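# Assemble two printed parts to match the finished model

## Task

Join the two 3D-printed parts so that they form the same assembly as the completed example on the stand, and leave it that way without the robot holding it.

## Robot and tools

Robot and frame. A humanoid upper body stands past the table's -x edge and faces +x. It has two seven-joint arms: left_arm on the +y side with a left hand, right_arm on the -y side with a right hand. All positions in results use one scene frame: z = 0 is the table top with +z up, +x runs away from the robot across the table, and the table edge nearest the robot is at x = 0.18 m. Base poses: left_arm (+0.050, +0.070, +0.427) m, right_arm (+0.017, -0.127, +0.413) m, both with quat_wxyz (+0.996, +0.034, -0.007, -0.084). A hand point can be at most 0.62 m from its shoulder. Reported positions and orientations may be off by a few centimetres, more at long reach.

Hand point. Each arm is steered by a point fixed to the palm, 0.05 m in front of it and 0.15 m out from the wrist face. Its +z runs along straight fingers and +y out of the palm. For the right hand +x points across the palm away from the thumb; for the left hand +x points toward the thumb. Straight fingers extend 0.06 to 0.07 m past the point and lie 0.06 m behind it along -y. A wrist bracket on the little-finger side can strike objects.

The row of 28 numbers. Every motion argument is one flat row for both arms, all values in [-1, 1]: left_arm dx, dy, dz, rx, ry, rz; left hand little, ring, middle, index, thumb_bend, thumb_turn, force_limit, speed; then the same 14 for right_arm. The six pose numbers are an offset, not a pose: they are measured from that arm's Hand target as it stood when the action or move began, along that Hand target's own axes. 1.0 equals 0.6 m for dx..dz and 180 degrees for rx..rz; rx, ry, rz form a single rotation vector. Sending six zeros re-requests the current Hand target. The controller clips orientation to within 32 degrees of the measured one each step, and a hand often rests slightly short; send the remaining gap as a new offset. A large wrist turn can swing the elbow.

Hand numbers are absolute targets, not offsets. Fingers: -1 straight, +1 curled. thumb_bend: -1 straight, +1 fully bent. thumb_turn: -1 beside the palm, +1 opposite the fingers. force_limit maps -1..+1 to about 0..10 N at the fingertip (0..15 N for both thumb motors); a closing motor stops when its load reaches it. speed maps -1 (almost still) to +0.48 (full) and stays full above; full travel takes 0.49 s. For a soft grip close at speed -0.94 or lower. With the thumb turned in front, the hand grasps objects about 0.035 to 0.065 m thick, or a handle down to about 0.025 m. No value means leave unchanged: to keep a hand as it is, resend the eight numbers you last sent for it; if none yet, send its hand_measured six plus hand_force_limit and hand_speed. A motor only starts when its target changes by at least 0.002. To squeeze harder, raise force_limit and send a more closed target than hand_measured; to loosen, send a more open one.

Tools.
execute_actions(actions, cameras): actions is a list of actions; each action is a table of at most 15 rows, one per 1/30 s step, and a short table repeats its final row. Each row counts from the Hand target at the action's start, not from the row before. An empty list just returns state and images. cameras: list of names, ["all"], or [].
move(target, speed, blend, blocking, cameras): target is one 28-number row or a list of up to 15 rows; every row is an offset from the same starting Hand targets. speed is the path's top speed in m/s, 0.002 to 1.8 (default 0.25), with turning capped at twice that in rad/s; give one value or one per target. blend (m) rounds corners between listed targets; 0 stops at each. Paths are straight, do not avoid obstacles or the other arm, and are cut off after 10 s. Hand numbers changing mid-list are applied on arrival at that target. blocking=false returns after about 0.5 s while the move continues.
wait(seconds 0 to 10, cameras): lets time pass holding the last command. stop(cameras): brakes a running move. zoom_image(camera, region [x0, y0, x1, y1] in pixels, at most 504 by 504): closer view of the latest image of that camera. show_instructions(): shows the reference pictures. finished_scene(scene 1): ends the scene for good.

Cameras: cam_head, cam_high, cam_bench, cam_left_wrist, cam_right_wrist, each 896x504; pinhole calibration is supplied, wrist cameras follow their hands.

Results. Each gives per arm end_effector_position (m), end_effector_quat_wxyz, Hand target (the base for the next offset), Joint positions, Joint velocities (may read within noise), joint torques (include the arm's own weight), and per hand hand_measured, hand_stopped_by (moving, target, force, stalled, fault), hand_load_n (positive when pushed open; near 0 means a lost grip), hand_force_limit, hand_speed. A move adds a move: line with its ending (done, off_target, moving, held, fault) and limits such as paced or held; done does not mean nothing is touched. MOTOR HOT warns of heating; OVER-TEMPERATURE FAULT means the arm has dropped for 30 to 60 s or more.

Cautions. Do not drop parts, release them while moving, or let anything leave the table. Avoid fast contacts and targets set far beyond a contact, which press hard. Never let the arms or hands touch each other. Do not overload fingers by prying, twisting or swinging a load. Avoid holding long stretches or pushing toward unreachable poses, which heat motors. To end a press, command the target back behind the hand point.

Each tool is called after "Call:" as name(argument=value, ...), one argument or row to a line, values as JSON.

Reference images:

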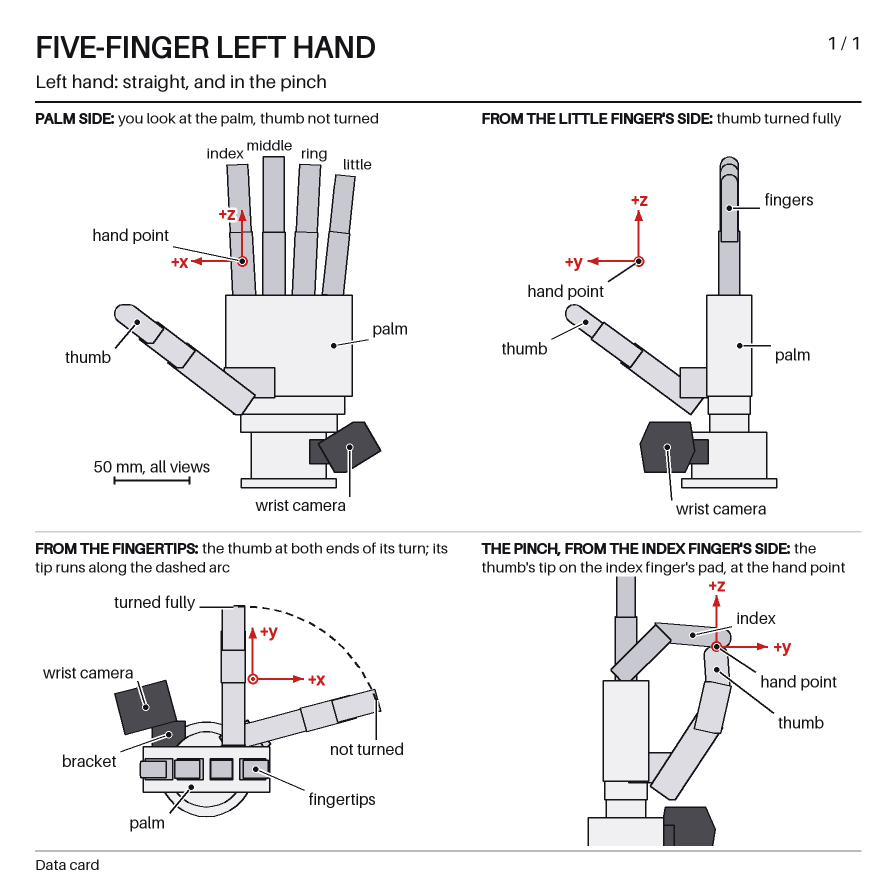

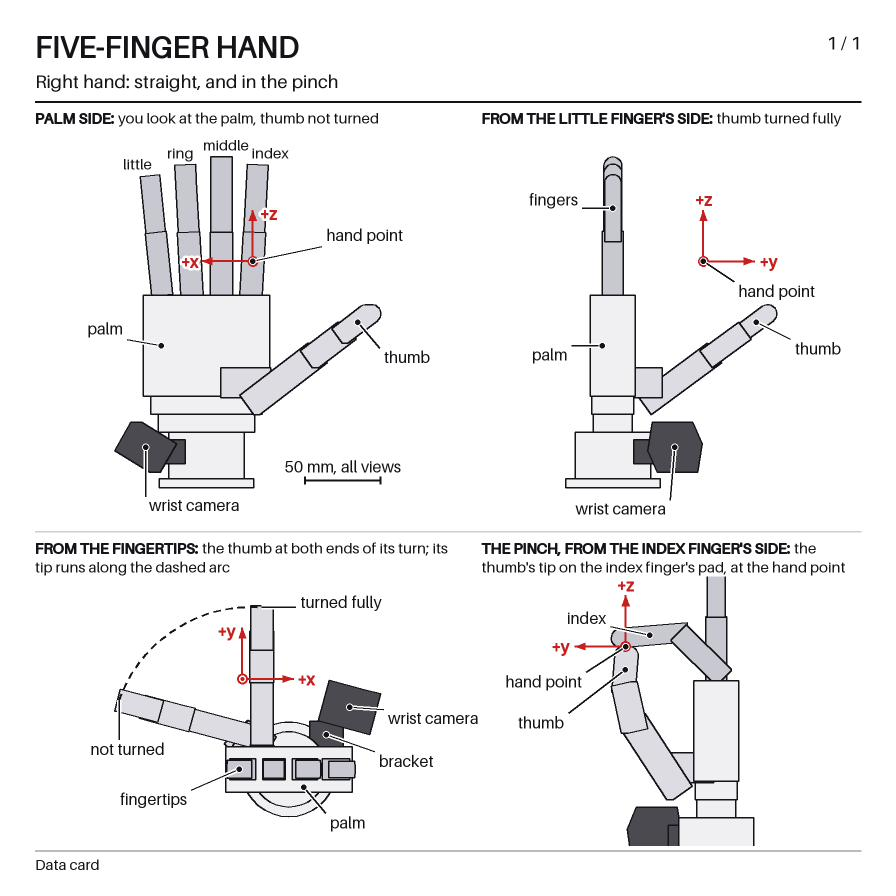

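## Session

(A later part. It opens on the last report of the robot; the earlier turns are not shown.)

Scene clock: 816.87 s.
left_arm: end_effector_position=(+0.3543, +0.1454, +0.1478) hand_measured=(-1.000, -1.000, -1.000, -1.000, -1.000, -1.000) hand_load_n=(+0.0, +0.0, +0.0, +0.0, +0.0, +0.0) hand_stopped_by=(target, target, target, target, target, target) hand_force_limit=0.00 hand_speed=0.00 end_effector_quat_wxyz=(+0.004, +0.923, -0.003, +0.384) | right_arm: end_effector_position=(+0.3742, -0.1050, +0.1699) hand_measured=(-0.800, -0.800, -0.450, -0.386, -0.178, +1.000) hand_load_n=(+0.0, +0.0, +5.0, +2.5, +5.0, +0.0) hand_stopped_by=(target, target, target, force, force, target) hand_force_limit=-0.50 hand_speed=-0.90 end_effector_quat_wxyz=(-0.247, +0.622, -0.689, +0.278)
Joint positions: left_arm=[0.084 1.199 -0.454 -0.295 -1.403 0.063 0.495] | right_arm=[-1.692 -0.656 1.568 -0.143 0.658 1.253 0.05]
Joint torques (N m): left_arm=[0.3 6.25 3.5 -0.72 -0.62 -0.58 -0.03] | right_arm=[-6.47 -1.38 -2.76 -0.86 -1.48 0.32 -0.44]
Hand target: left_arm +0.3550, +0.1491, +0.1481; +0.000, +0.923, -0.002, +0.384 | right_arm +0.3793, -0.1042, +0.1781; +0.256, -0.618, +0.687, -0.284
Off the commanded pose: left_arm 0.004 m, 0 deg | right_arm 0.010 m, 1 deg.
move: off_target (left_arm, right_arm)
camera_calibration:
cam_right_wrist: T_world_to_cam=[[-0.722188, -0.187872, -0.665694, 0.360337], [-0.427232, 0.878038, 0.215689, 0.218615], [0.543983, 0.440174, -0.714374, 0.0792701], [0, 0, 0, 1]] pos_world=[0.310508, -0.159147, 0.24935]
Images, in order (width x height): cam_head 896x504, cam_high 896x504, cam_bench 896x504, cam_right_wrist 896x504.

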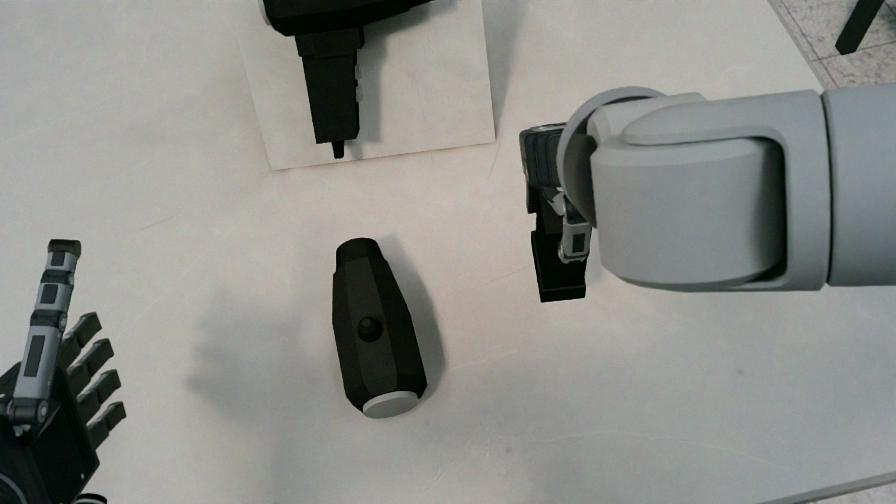

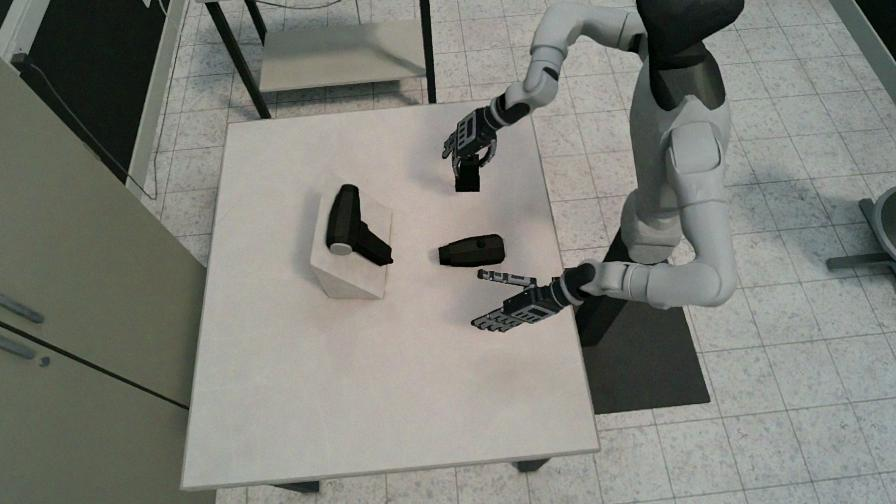

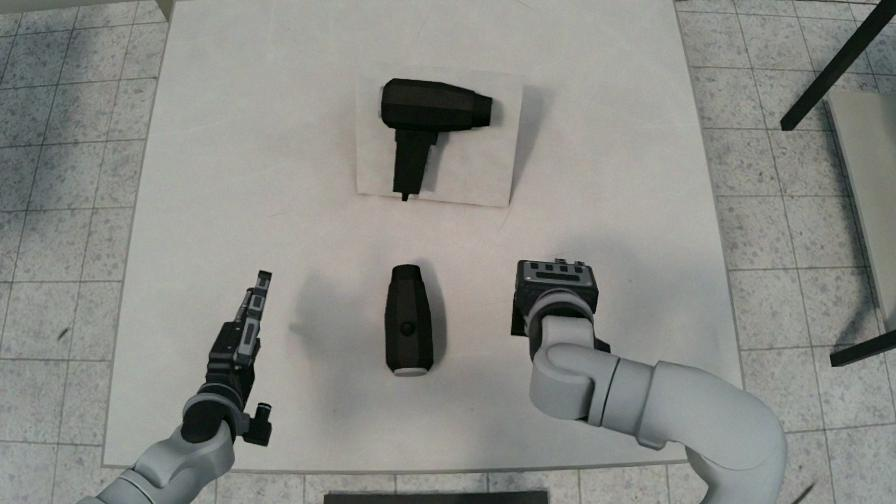

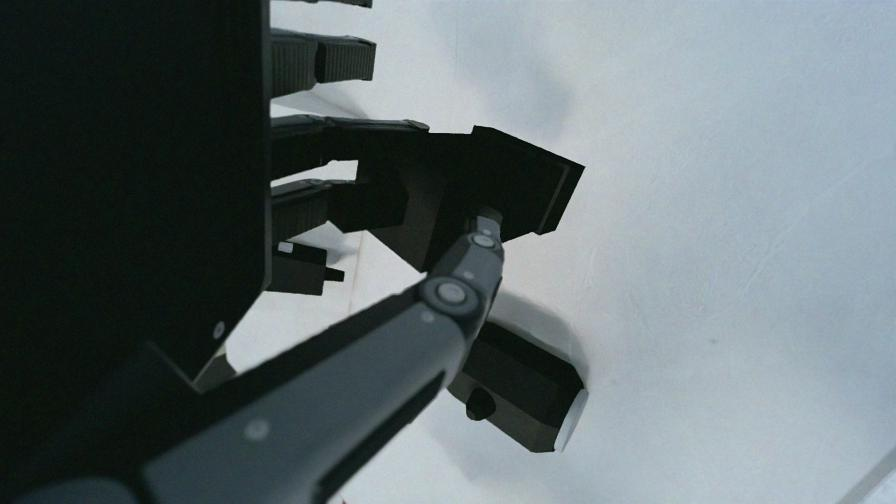

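Call:
move(
  target=[
    [0,0,0,0,0,0,-1,-1,-1,-1,-1,-1,0,0,0,-0.053,-0.0531,0,0,0,-0.8,-0.8,-0.45,-0.25,0.4,1,-0.5,-0.9],
    [0,0,0,0,0,0,-1,-1,-1,-1,-1,-1,0,0,-0.2548,-0.011,-0.0832,0.0133,-0.0314,-0.0315,-0.8,-0.8,-0.45,-0.25,0.4,1,-0.5,-0.9],
  ],
  speed=0.2,
  blend=[0.02,0],
  cameras=["cam_head","cam_high","cam_bench","cam_left_wrist","cam_right_wrist"],
)

Call:
zoom_image(
  camera="cam_high",
  region=[420, 150, 540, 290],
)

Call:
zoom_image(
  camera="cam_bench",
  region=[340, 220, 500, 390],
)

Call:
zoom_image(
  camera="cam_head",
  region=[280, 130, 540, 430],
)

Scene clock: 910.20 s.
left_arm: end_effector_position=(+0.3543, +0.1454, +0.1478) hand_measured=(-1.000, -1.000, -1.000, -1.000, -1.000, -1.000) hand_load_n=(+0.0, +0.0, +0.0, +0.0, +0.0, +0.0) hand_stopped_by=(target, target, target, target, target, target) hand_force_limit=0.00 hand_speed=0.00 end_effector_quat_wxyz=(+0.004, +0.923, -0.003, +0.384) | right_arm: end_effector_position=(+0.3584, +0.0513, +0.2104) hand_measured=(-0.800, -0.800, -0.450, -0.386, -0.178, +1.000) hand_load_n=(+0.0, +0.0, +4.5, +2.5, +5.0, +0.0) hand_stopped_by=(target, target, target, force, force, target) hand_force_limit=-0.50 hand_speed=-0.90 end_effector_quat_wxyz=(-0.279, +0.662, -0.643, +0.267)
Joint positions: left_arm=[0.084 1.199 -0.454 -0.295 -1.403 0.063 0.495] | right_arm=[-1.88 0.007 1.441 0.269 0.668 1.434 0.131]
Joint torques (N m): left_arm=[0.28 6.35 3.56 -0.62 -0.62 -0.59 -0.03] | right_arm=[-6.7 -1.08 -0.86 -0.06 -1.92 0.11 -0.42]
Hand target: left_arm +0.3550, +0.1491, +0.1481; +0.000, +0.923, -0.002, +0.384 | right_arm +0.3650, +0.0511, +0.2182; -0.288, +0.659, -0.636, +0.279
Off the commanded pose: left_arm 0.004 m, 0 deg | right_arm 0.010 m, 2 deg.
move: off_target (left_arm, right_arm)
camera_calibration:
cam_left_wrist: T_world_to_cam=[[0.203956, 0.969967, 0.132535, -0.230349], [0.163388, -0.167208, 0.972289, -0.184258], [0.965249, -0.17665, -0.192584, -0.178545], [0, 0, 0, 1]] pos_world=[0.249427, 0.161082, 0.175297]
cam_right_wrist: T_world_to_cam=[[-0.669713, -0.275974, -0.689437, 0.395916], [-0.548538, 0.809647, 0.208752, 0.114225], [0.50059, 0.517986, -0.693613, 0.0551793], [0, 0, 0, 1]] pos_world=[0.300185, -0.0118019, 0.287387]

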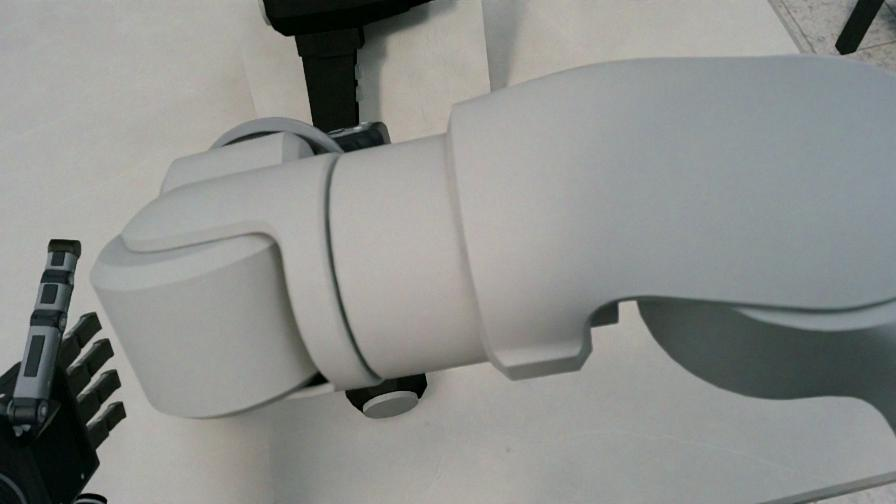

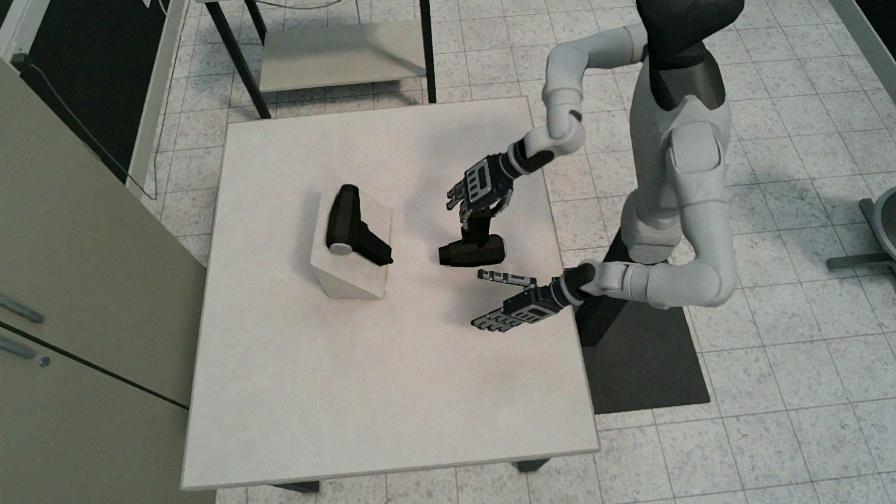

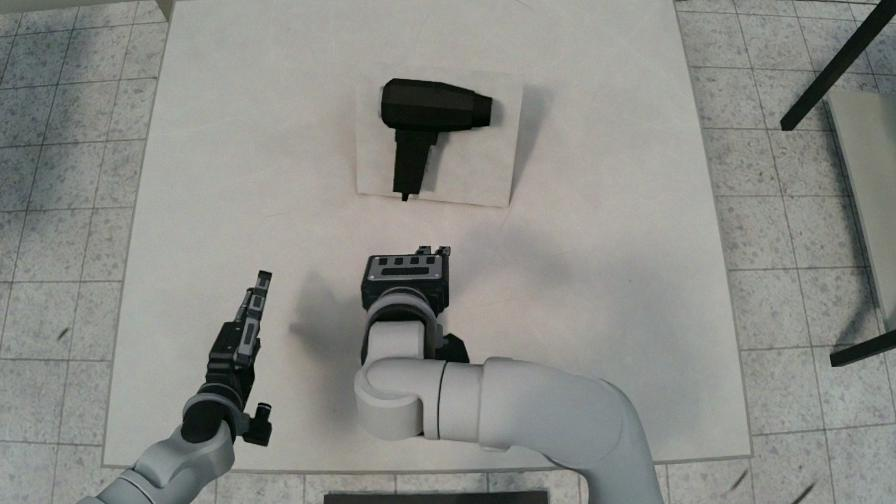

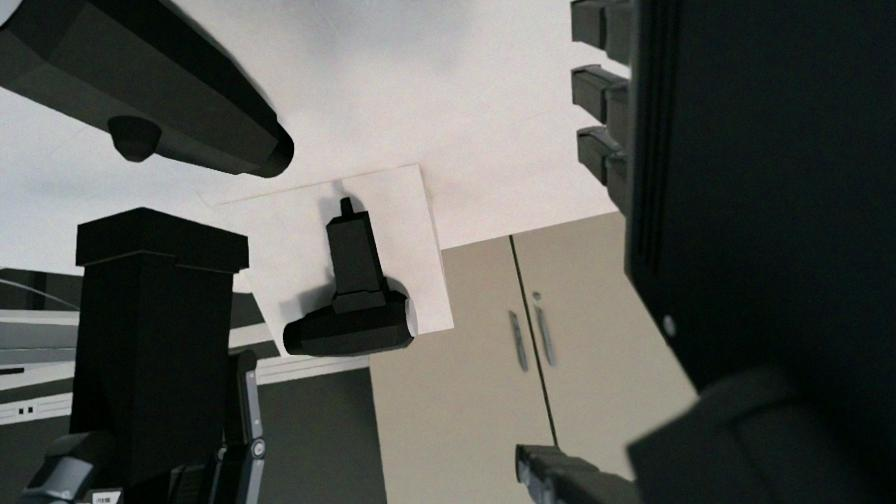

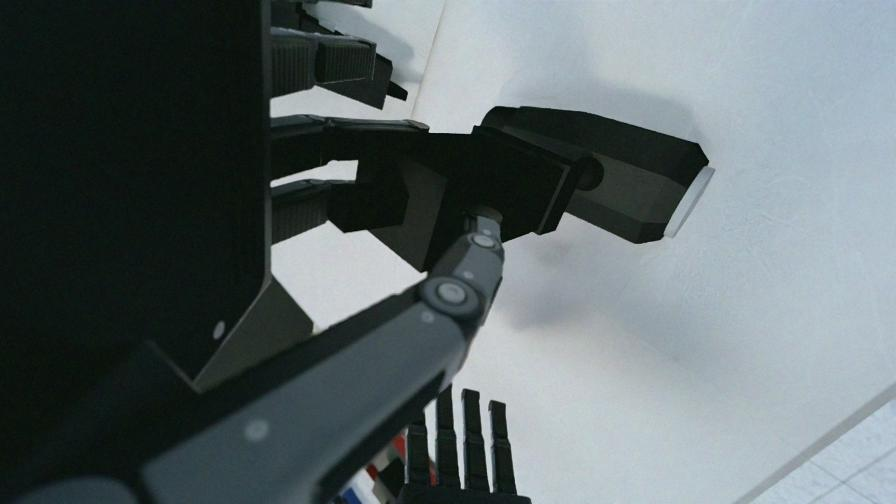

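Scaled by 3.600 from the camera's 896x504 image, which has a finer 1280x720 frame.

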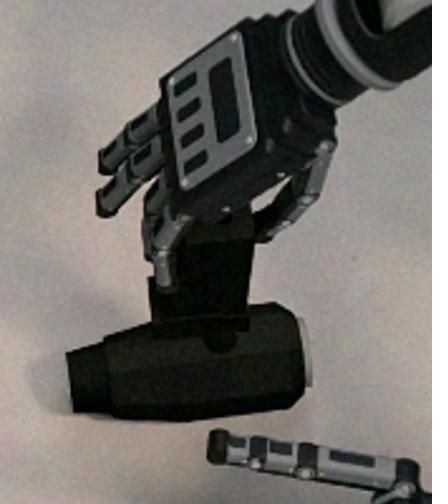

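Scaled by 2.965 from the camera's 896x504 image, which has a finer 1280x720 frame.

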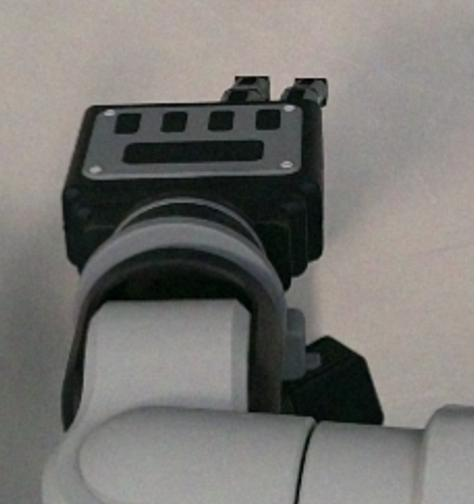

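Scaled by 1.680 from the camera's 896x504 image, which has a finer 1280x720 frame.

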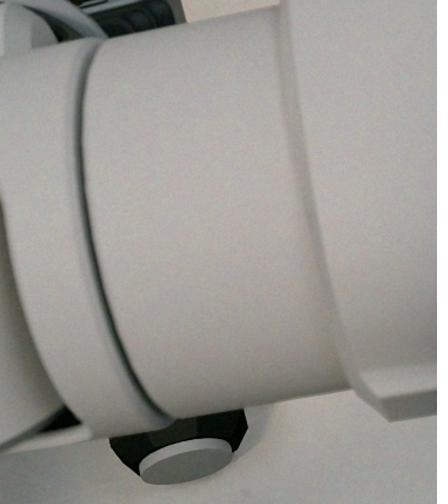

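Call:
zoom_image(
  camera="cam_high",
  region=[450, 215, 510, 265],
)

Call:
zoom_image(
  camera="cam_left_wrist",
  region=[0, 60, 300, 310],
)

Call:
zoom_image(
  camera="cam_right_wrist",
  region=[430, 80, 730, 280],
)

Scaled by 8.400 from the camera's 896x504 image, which has a finer 1280x720 frame.

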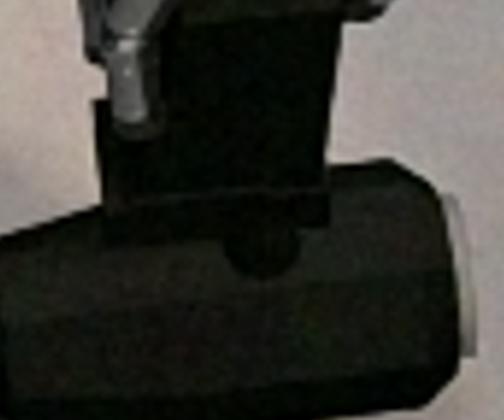

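Scaled by 1.680 from the camera's 896x504 image, which has a finer 1280x720 frame.

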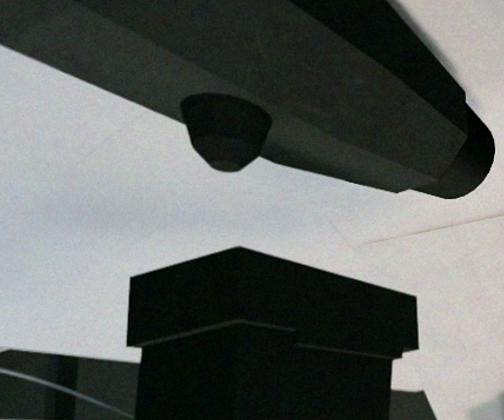

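Scaled by 1.680 from the camera's 896x504 image, which has a finer 1280x720 frame.

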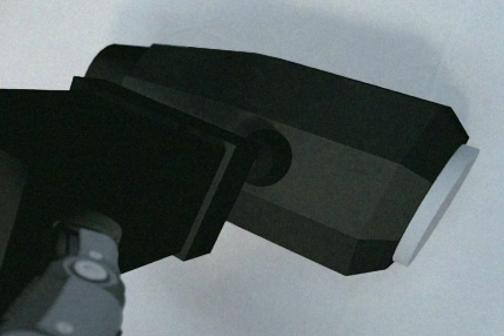

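Call:
move(
  target=[
    [0,0,0,0,0,0,-1,-1,-1,-1,-1,-1,0,0,0.0157,0.044,0.01,0,-0.0135,-0.0124,-0.8,-0.8,-0.45,-0.25,0.4,1,-0.5,-0.9],
  ],
  speed=0.1,
  cameras=["cam_high","cam_left_wrist","cam_right_wrist"],
)

Call:
zoom_image(
  camera="cam_high",
  region=[450, 215, 510, 265],
)

Call:
zoom_image(
  camera="cam_left_wrist",
  region=[0, 60, 300, 310],
)

Call:
zoom_image(
  camera="cam_right_wrist",
  region=[430, 80, 730, 280],
)

Scene clock: 1047.80 s.
left_arm: end_effector_position=(+0.3543, +0.1454, +0.1478) hand_measured=(-1.000, -1.000, -1.000, -1.000, -1.000, -1.000) hand_load_n=(+0.0, +0.0, +0.0, +0.0, +0.0, +0.0) hand_stopped_by=(target, target, target, target, target, target) hand_force_limit=0.00 hand_speed=0.00 end_effector_quat_wxyz=(+0.004, +0.923, -0.003, +0.384) | right_arm: end_effector_position=(+0.3529, +0.0437, +0.1991) hand_measured=(-0.800, -0.800, -0.450, -0.386, -0.178, +1.000) hand_load_n=(+0.0, +0.0, +5.0, +2.5, +5.0, +0.5) hand_stopped_by=(target, target, target, force, force, target) hand_force_limit=-0.50 hand_speed=-0.90 end_effector_quat_wxyz=(-0.300, +0.677, -0.615, +0.272)
Joint positions: left_arm=[0.084 1.199 -0.454 -0.295 -1.403 0.063 0.495] | right_arm=[-1.804 -0.072 1.452 0.1 0.668 1.447 0.02]
Joint torques (N m): left_arm=[0.25 6.29 3.55 -0.67 -0.54 -0.58 -0.03] | right_arm=[-4.17 -1.1 -1.19 -0.91 -1.53 0.23 -0.6]
Hand target: left_arm +0.3550, +0.1491, +0.1481; +0.000, +0.923, -0.002, +0.384 | right_arm +0.3518, +0.0411, +0.1948; -0.296, +0.677, -0.617, +0.271
Off the commanded pose: left_arm 0.004 m, 0 deg | right_arm 0.005 m, 1 deg.
move: off_target (left_arm, right_arm)
camera_calibration:
cam_left_wrist: T_world_to_cam=[[0.203956, 0.969967, 0.132535, -0.230349], [0.163388, -0.167208, 0.972289, -0.184258], [0.965249, -0.17665, -0.192584, -0.178545], [0, 0, 0, 1]] pos_world=[0.249427, 0.161082, 0.175297]
cam_right_wrist: T_world_to_cam=[[-0.621504, -0.319562, -0.715271, 0.372535], [-0.608212, 0.772287, 0.183445, 0.147479], [0.493772, 0.549048, -0.67434, 0.0513117], [0, 0, 0, 1]] pos_world=[0.295894, -0.0230205, 0.274011]
Images, in order (width x height): cam_high 896x504, cam_left_wrist 896x504, cam_right_wrist 896x504.

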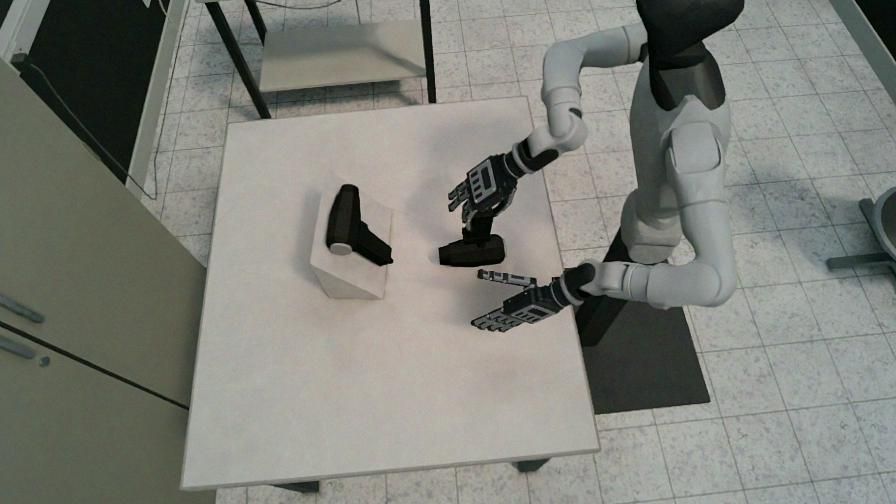

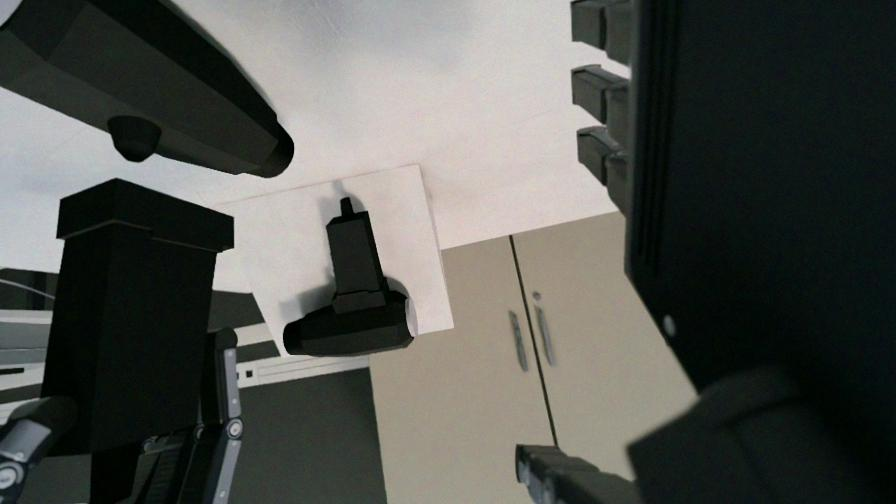

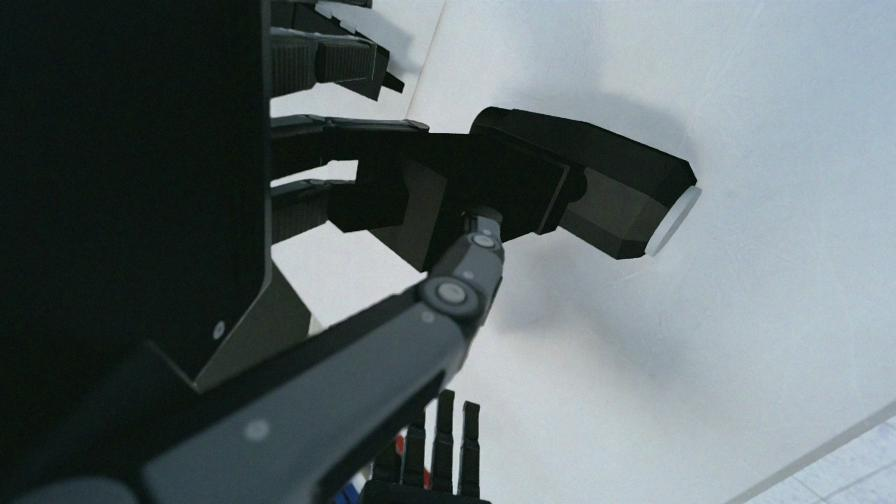

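Scaled by 8.400 from the camera's 896x504 image, which has a finer 1280x720 frame.

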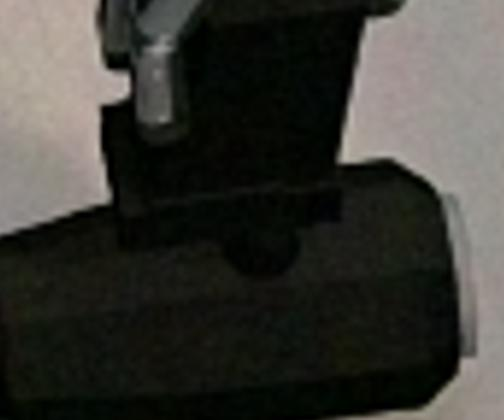

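Scaled by 1.680 from the camera's 896x504 image, which has a finer 1280x720 frame.

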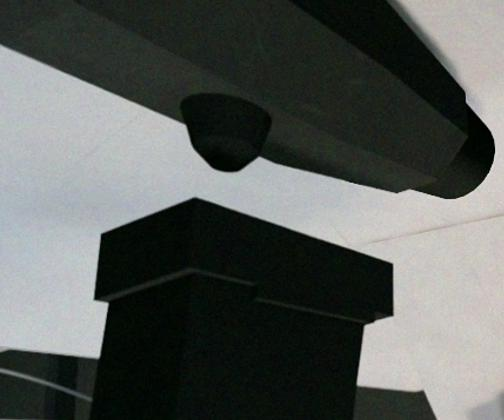

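Scaled by 1.680 from the camera's 896x504 image, which has a finer 1280x720 frame.

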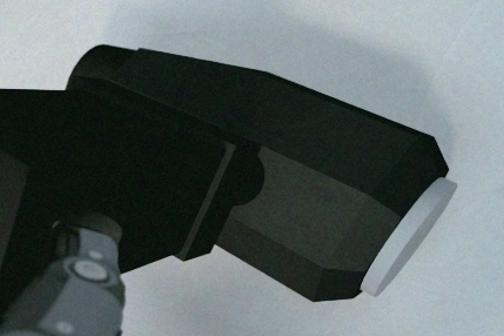

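Call:
move(
  target=[
    [0,0,0,0,0,0,-1,-1,-1,-1,-1,-1,0,0,0.002,0.027,0.0077,-0.0139,0.0122,0.0113,-0.8,-0.8,-0.45,-0.25,0.4,1,-0.5,-0.9],
  ],
  speed=0.08,
  cameras=["cam_high","cam_left_wrist","cam_right_wrist"],
)

Call:
zoom_image(
  camera="cam_high",
  region=[450, 215, 510, 265],
)

Call:
zoom_image(
  camera="cam_left_wrist",
  region=[0, 60, 300, 310],
)

Call:
zoom_image(
  camera="cam_right_wrist",
  region=[430, 80, 730, 280],
)

Scene clock: 1088.93 s.
left_arm: end_effector_position=(+0.3543, +0.1454, +0.1478) hand_measured=(-1.000, -1.000, -1.000, -1.000, -1.000, -1.000) hand_load_n=(+0.0, +0.0, +0.0, +0.0, +0.0, +0.0) hand_stopped_by=(target, target, target, target, target, target) hand_force_limit=0.00 hand_speed=0.00 end_effector_quat_wxyz=(+0.004, +0.923, -0.003, +0.384) | right_arm: end_effector_position=(+0.3472, +0.0384, +0.1831) hand_measured=(-0.800, -0.800, -0.450, -0.386, -0.178, +1.000) hand_load_n=(+0.0, +0.0, +5.0, +2.5, +5.5, +0.0) hand_stopped_by=(target, target, target, force, force, target) hand_force_limit=-0.50 hand_speed=-0.90 end_effector_quat_wxyz=(-0.277, +0.668, -0.635, +0.272)
Joint positions: left_arm=[0.084 1.199 -0.454 -0.295 -1.403 0.063 0.495] | right_arm=[-1.75 -0.035 1.443 0.144 0.668 1.49 0.001]
Joint torques (N m): left_arm=[0.3 6.32 3.6 -0.71 -0.63 -0.57 -0.02] | right_arm=[-4.03 -0.47 -2.27 -0.47 -1.35 0.32 -0.58]
Hand target: left_arm +0.3550, +0.1491, +0.1481; +0.000, +0.923, -0.002, +0.384 | right_arm +0.3444, +0.0392, +0.1797; -0.274, +0.667, -0.640, +0.265
Off the commanded pose: left_arm 0.004 m, 0 deg | right_arm 0.004 m, 1 deg.
move: off_target (left_arm, right_arm)
camera_calibration:
cam_left_wrist: T_world_to_cam=[[0.203956, 0.969967, 0.132535, -0.230349], [0.163388, -0.167208, 0.972289, -0.184258], [0.965249, -0.17665, -0.192584, -0.178545], [0, 0, 0, 1]] pos_world=[0.249427, 0.161082, 0.175297]
cam_right_wrist: T_world_to_cam=[[-0.662637, -0.297926, -0.687133, 0.364007], [-0.561581, 0.804677, 0.19267, 0.13193], [0.495519, 0.513552, -0.700518, 0.0517581], [0, 0, 0, 1]] pos_world=[0.289647, -0.0242946, 0.26096]
Images, in order (width x height): cam_high 896x504, cam_left_wrist 896x504, cam_right_wrist 896x504.

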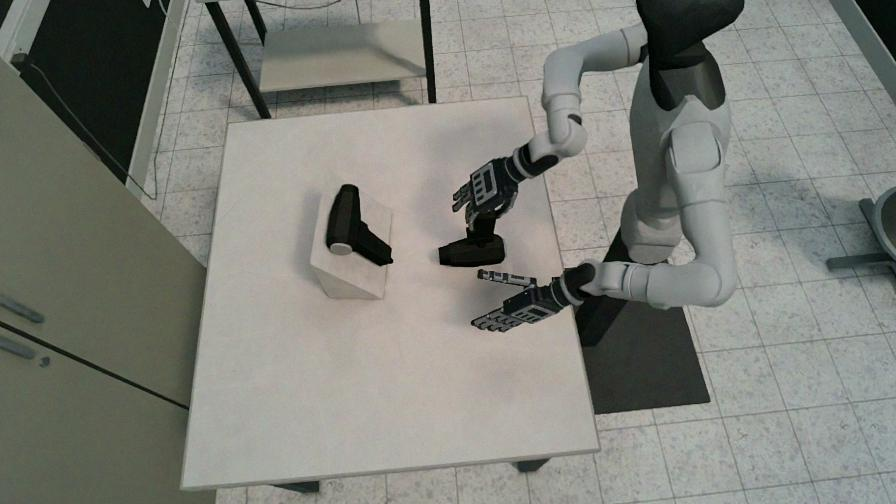

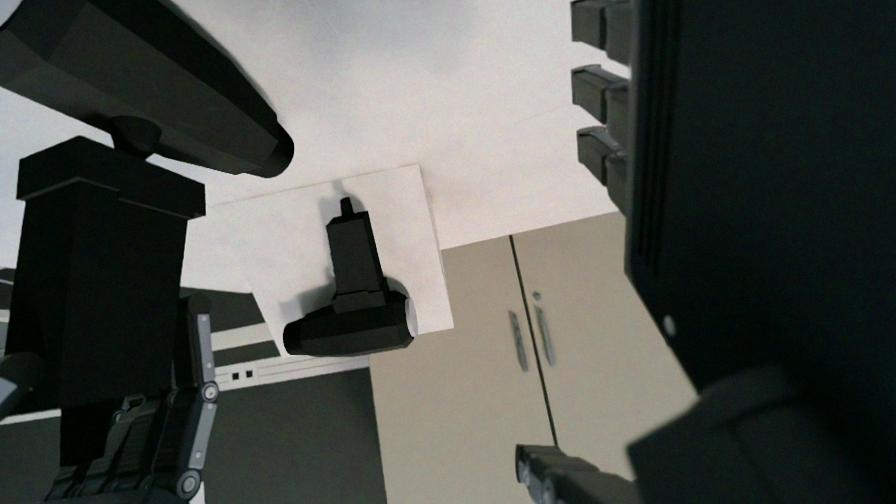

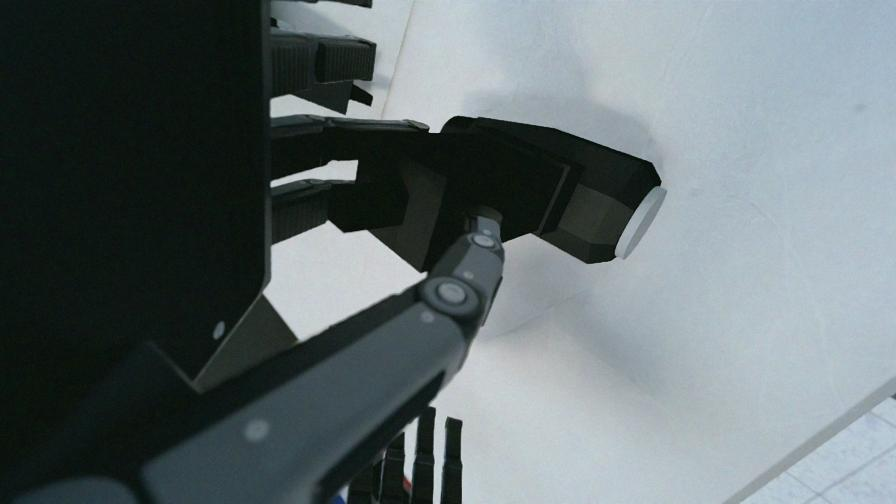

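Scaled by 8.400 from the camera's 896x504 image, which has a finer 1280x720 frame.

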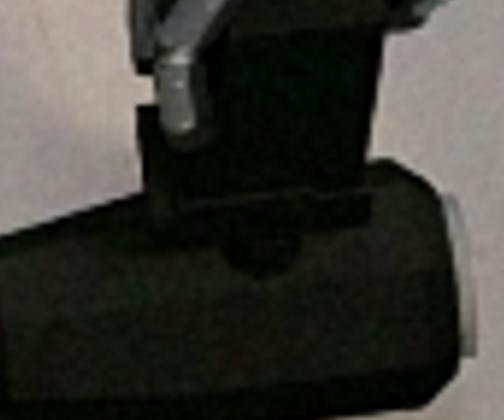

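Scaled by 1.680 from the camera's 896x504 image, which has a finer 1280x720 frame.

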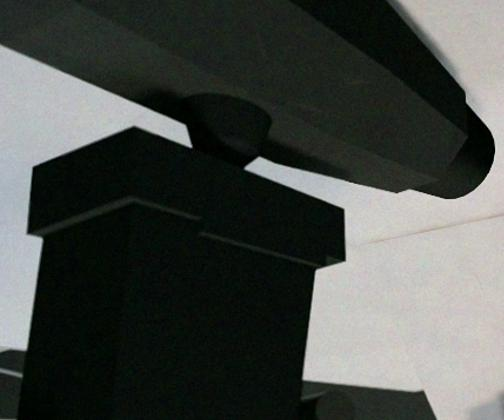

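Scaled by 1.680 from the camera's 896x504 image, which has a finer 1280x720 frame.

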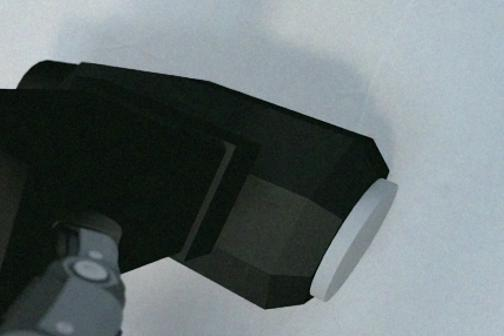

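Call:
move(
  target=[
    [0,0,0,0,0,0,-1,-1,-1,-1,-1,-1,0,0,-0.0065,0.0143,0.0092,0,0,0,-0.8,-0.8,-0.45,-0.25,0.4,1,-0.5,-0.9],
  ],
  speed=0.05,
  cameras=["cam_high","cam_left_wrist","cam_right_wrist"],
)

Call:
zoom_image(
  camera="cam_high",
  region=[450, 215, 510, 265],
)

Call:
zoom_image(
  camera="cam_left_wrist",
  region=[0, 60, 300, 310],
)

Call:
zoom_image(
  camera="cam_right_wrist",
  region=[430, 80, 730, 280],
)

Scene clock: 1118.33 s.
left_arm: end_effector_position=(+0.3543, +0.1454, +0.1478) hand_measured=(-1.000, -1.000, -1.000, -1.000, -1.000, -1.000) hand_load_n=(+0.0, +0.0, +0.0, +0.0, -0.5, +0.0) hand_stopped_by=(target, target, target, target, target, target) hand_force_limit=0.00 hand_speed=0.00 end_effector_quat_wxyz=(+0.004, +0.923, -0.003, +0.384) | right_arm: end_effector_position=(+0.3440, +0.0430, +0.1740) hand_measured=(-0.800, -0.800, -0.450, -0.386, -0.178, +1.000) hand_load_n=(+0.0, +0.0, +5.0, +3.0, +5.0, +0.0) hand_stopped_by=(target, target, target, force, force, target) hand_force_limit=-0.50 hand_speed=-0.90 end_effector_quat_wxyz=(-0.276, +0.667, -0.638, +0.269)
Joint positions: left_arm=[0.084 1.199 -0.454 -0.295 -1.403 0.063 0.495] | right_arm=[-1.715 -0.005 1.443 0.174 0.668 1.488 -0.032]
Joint torques (N m): left_arm=[0.31 6.36 3.58 -0.74 -0.56 -0.58 -0.03] | right_arm=[-4.04 -0.35 -1.27 -0.56 -1.49 0.04 -0.58]
Hand target: left_arm +0.3550, +0.1491, +0.1481; +0.000, +0.923, -0.002, +0.384 | right_arm +0.3420, +0.0430, +0.1698; -0.274, +0.667, -0.640, +0.265
Off the commanded pose: left_arm 0.004 m, 0 deg | right_arm 0.005 m, 1 deg.
move: off_target (left_arm, right_arm)
camera_calibration:
cam_left_wrist: T_world_to_cam=[[0.203956, 0.969967, 0.132535, -0.230349], [0.163388, -0.167208, 0.972289, -0.184258], [0.965249, -0.17665, -0.192584, -0.178545], [0, 0, 0, 1]] pos_world=[0.249427, 0.161082, 0.175297]
cam_right_wrist: T_world_to_cam=[[-0.668031, -0.289814, -0.685377, 0.358266], [-0.556206, 0.806328, 0.20117, 0.124883], [0.494337, 0.515599, -0.699849, 0.0448609], [0, 0, 0, 1]] pos_world=[0.286617, -0.0199961, 0.251821]
Images, in order (width x height): cam_high 896x504, cam_left_wrist 896x504, cam_right_wrist 896x504.

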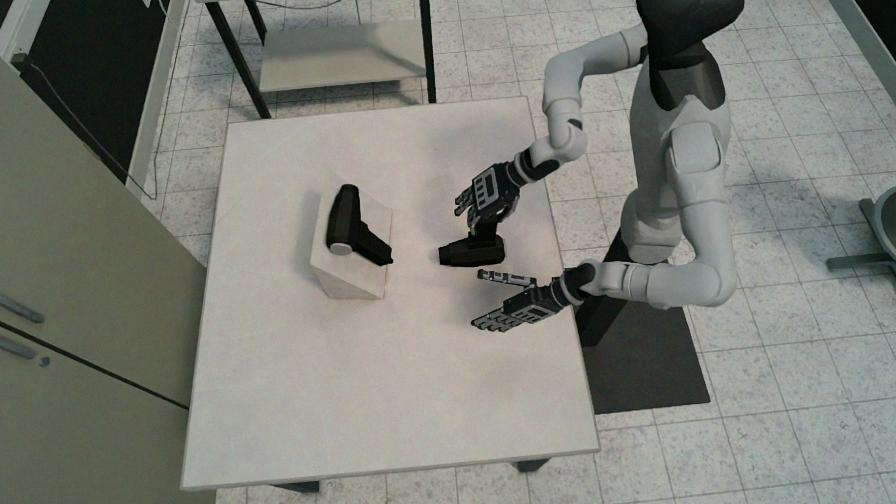

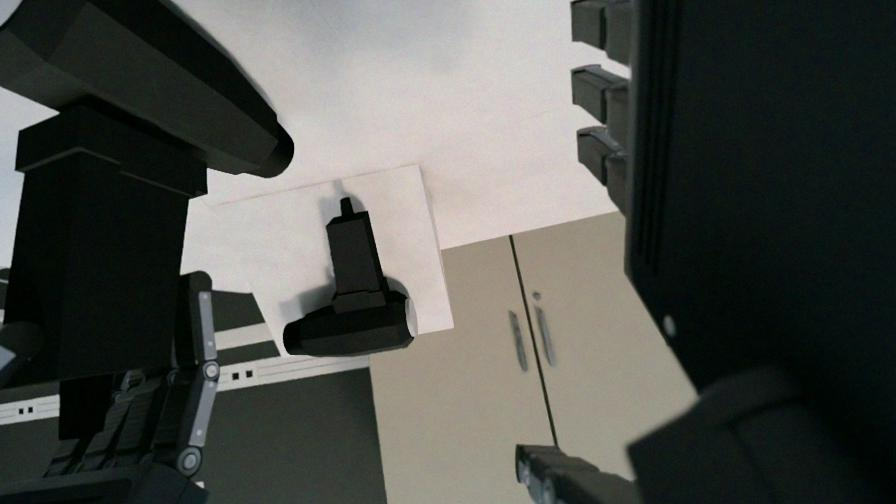

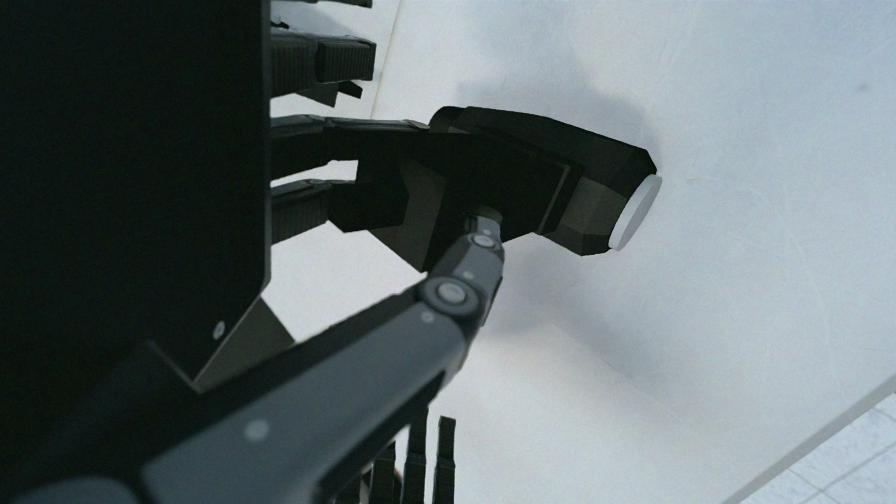

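Scaled by 8.400 from the camera's 896x504 image, which has a finer 1280x720 frame.

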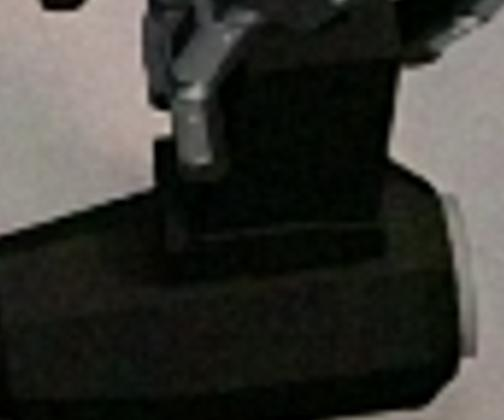

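Scaled by 1.680 from the camera's 896x504 image, which has a finer 1280x720 frame.

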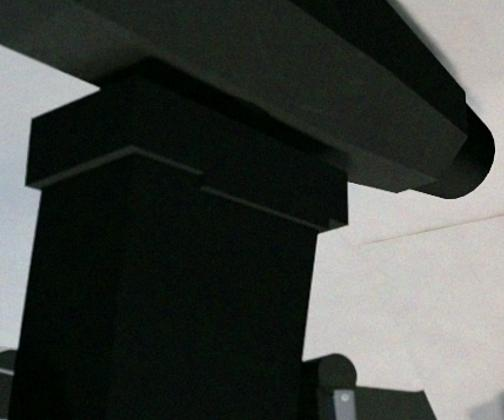

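Scaled by 1.680 from the camera's 896x504 image, which has a finer 1280x720 frame.

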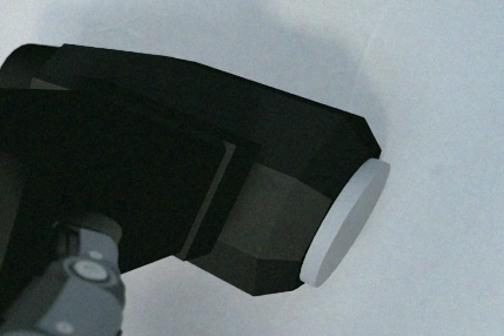

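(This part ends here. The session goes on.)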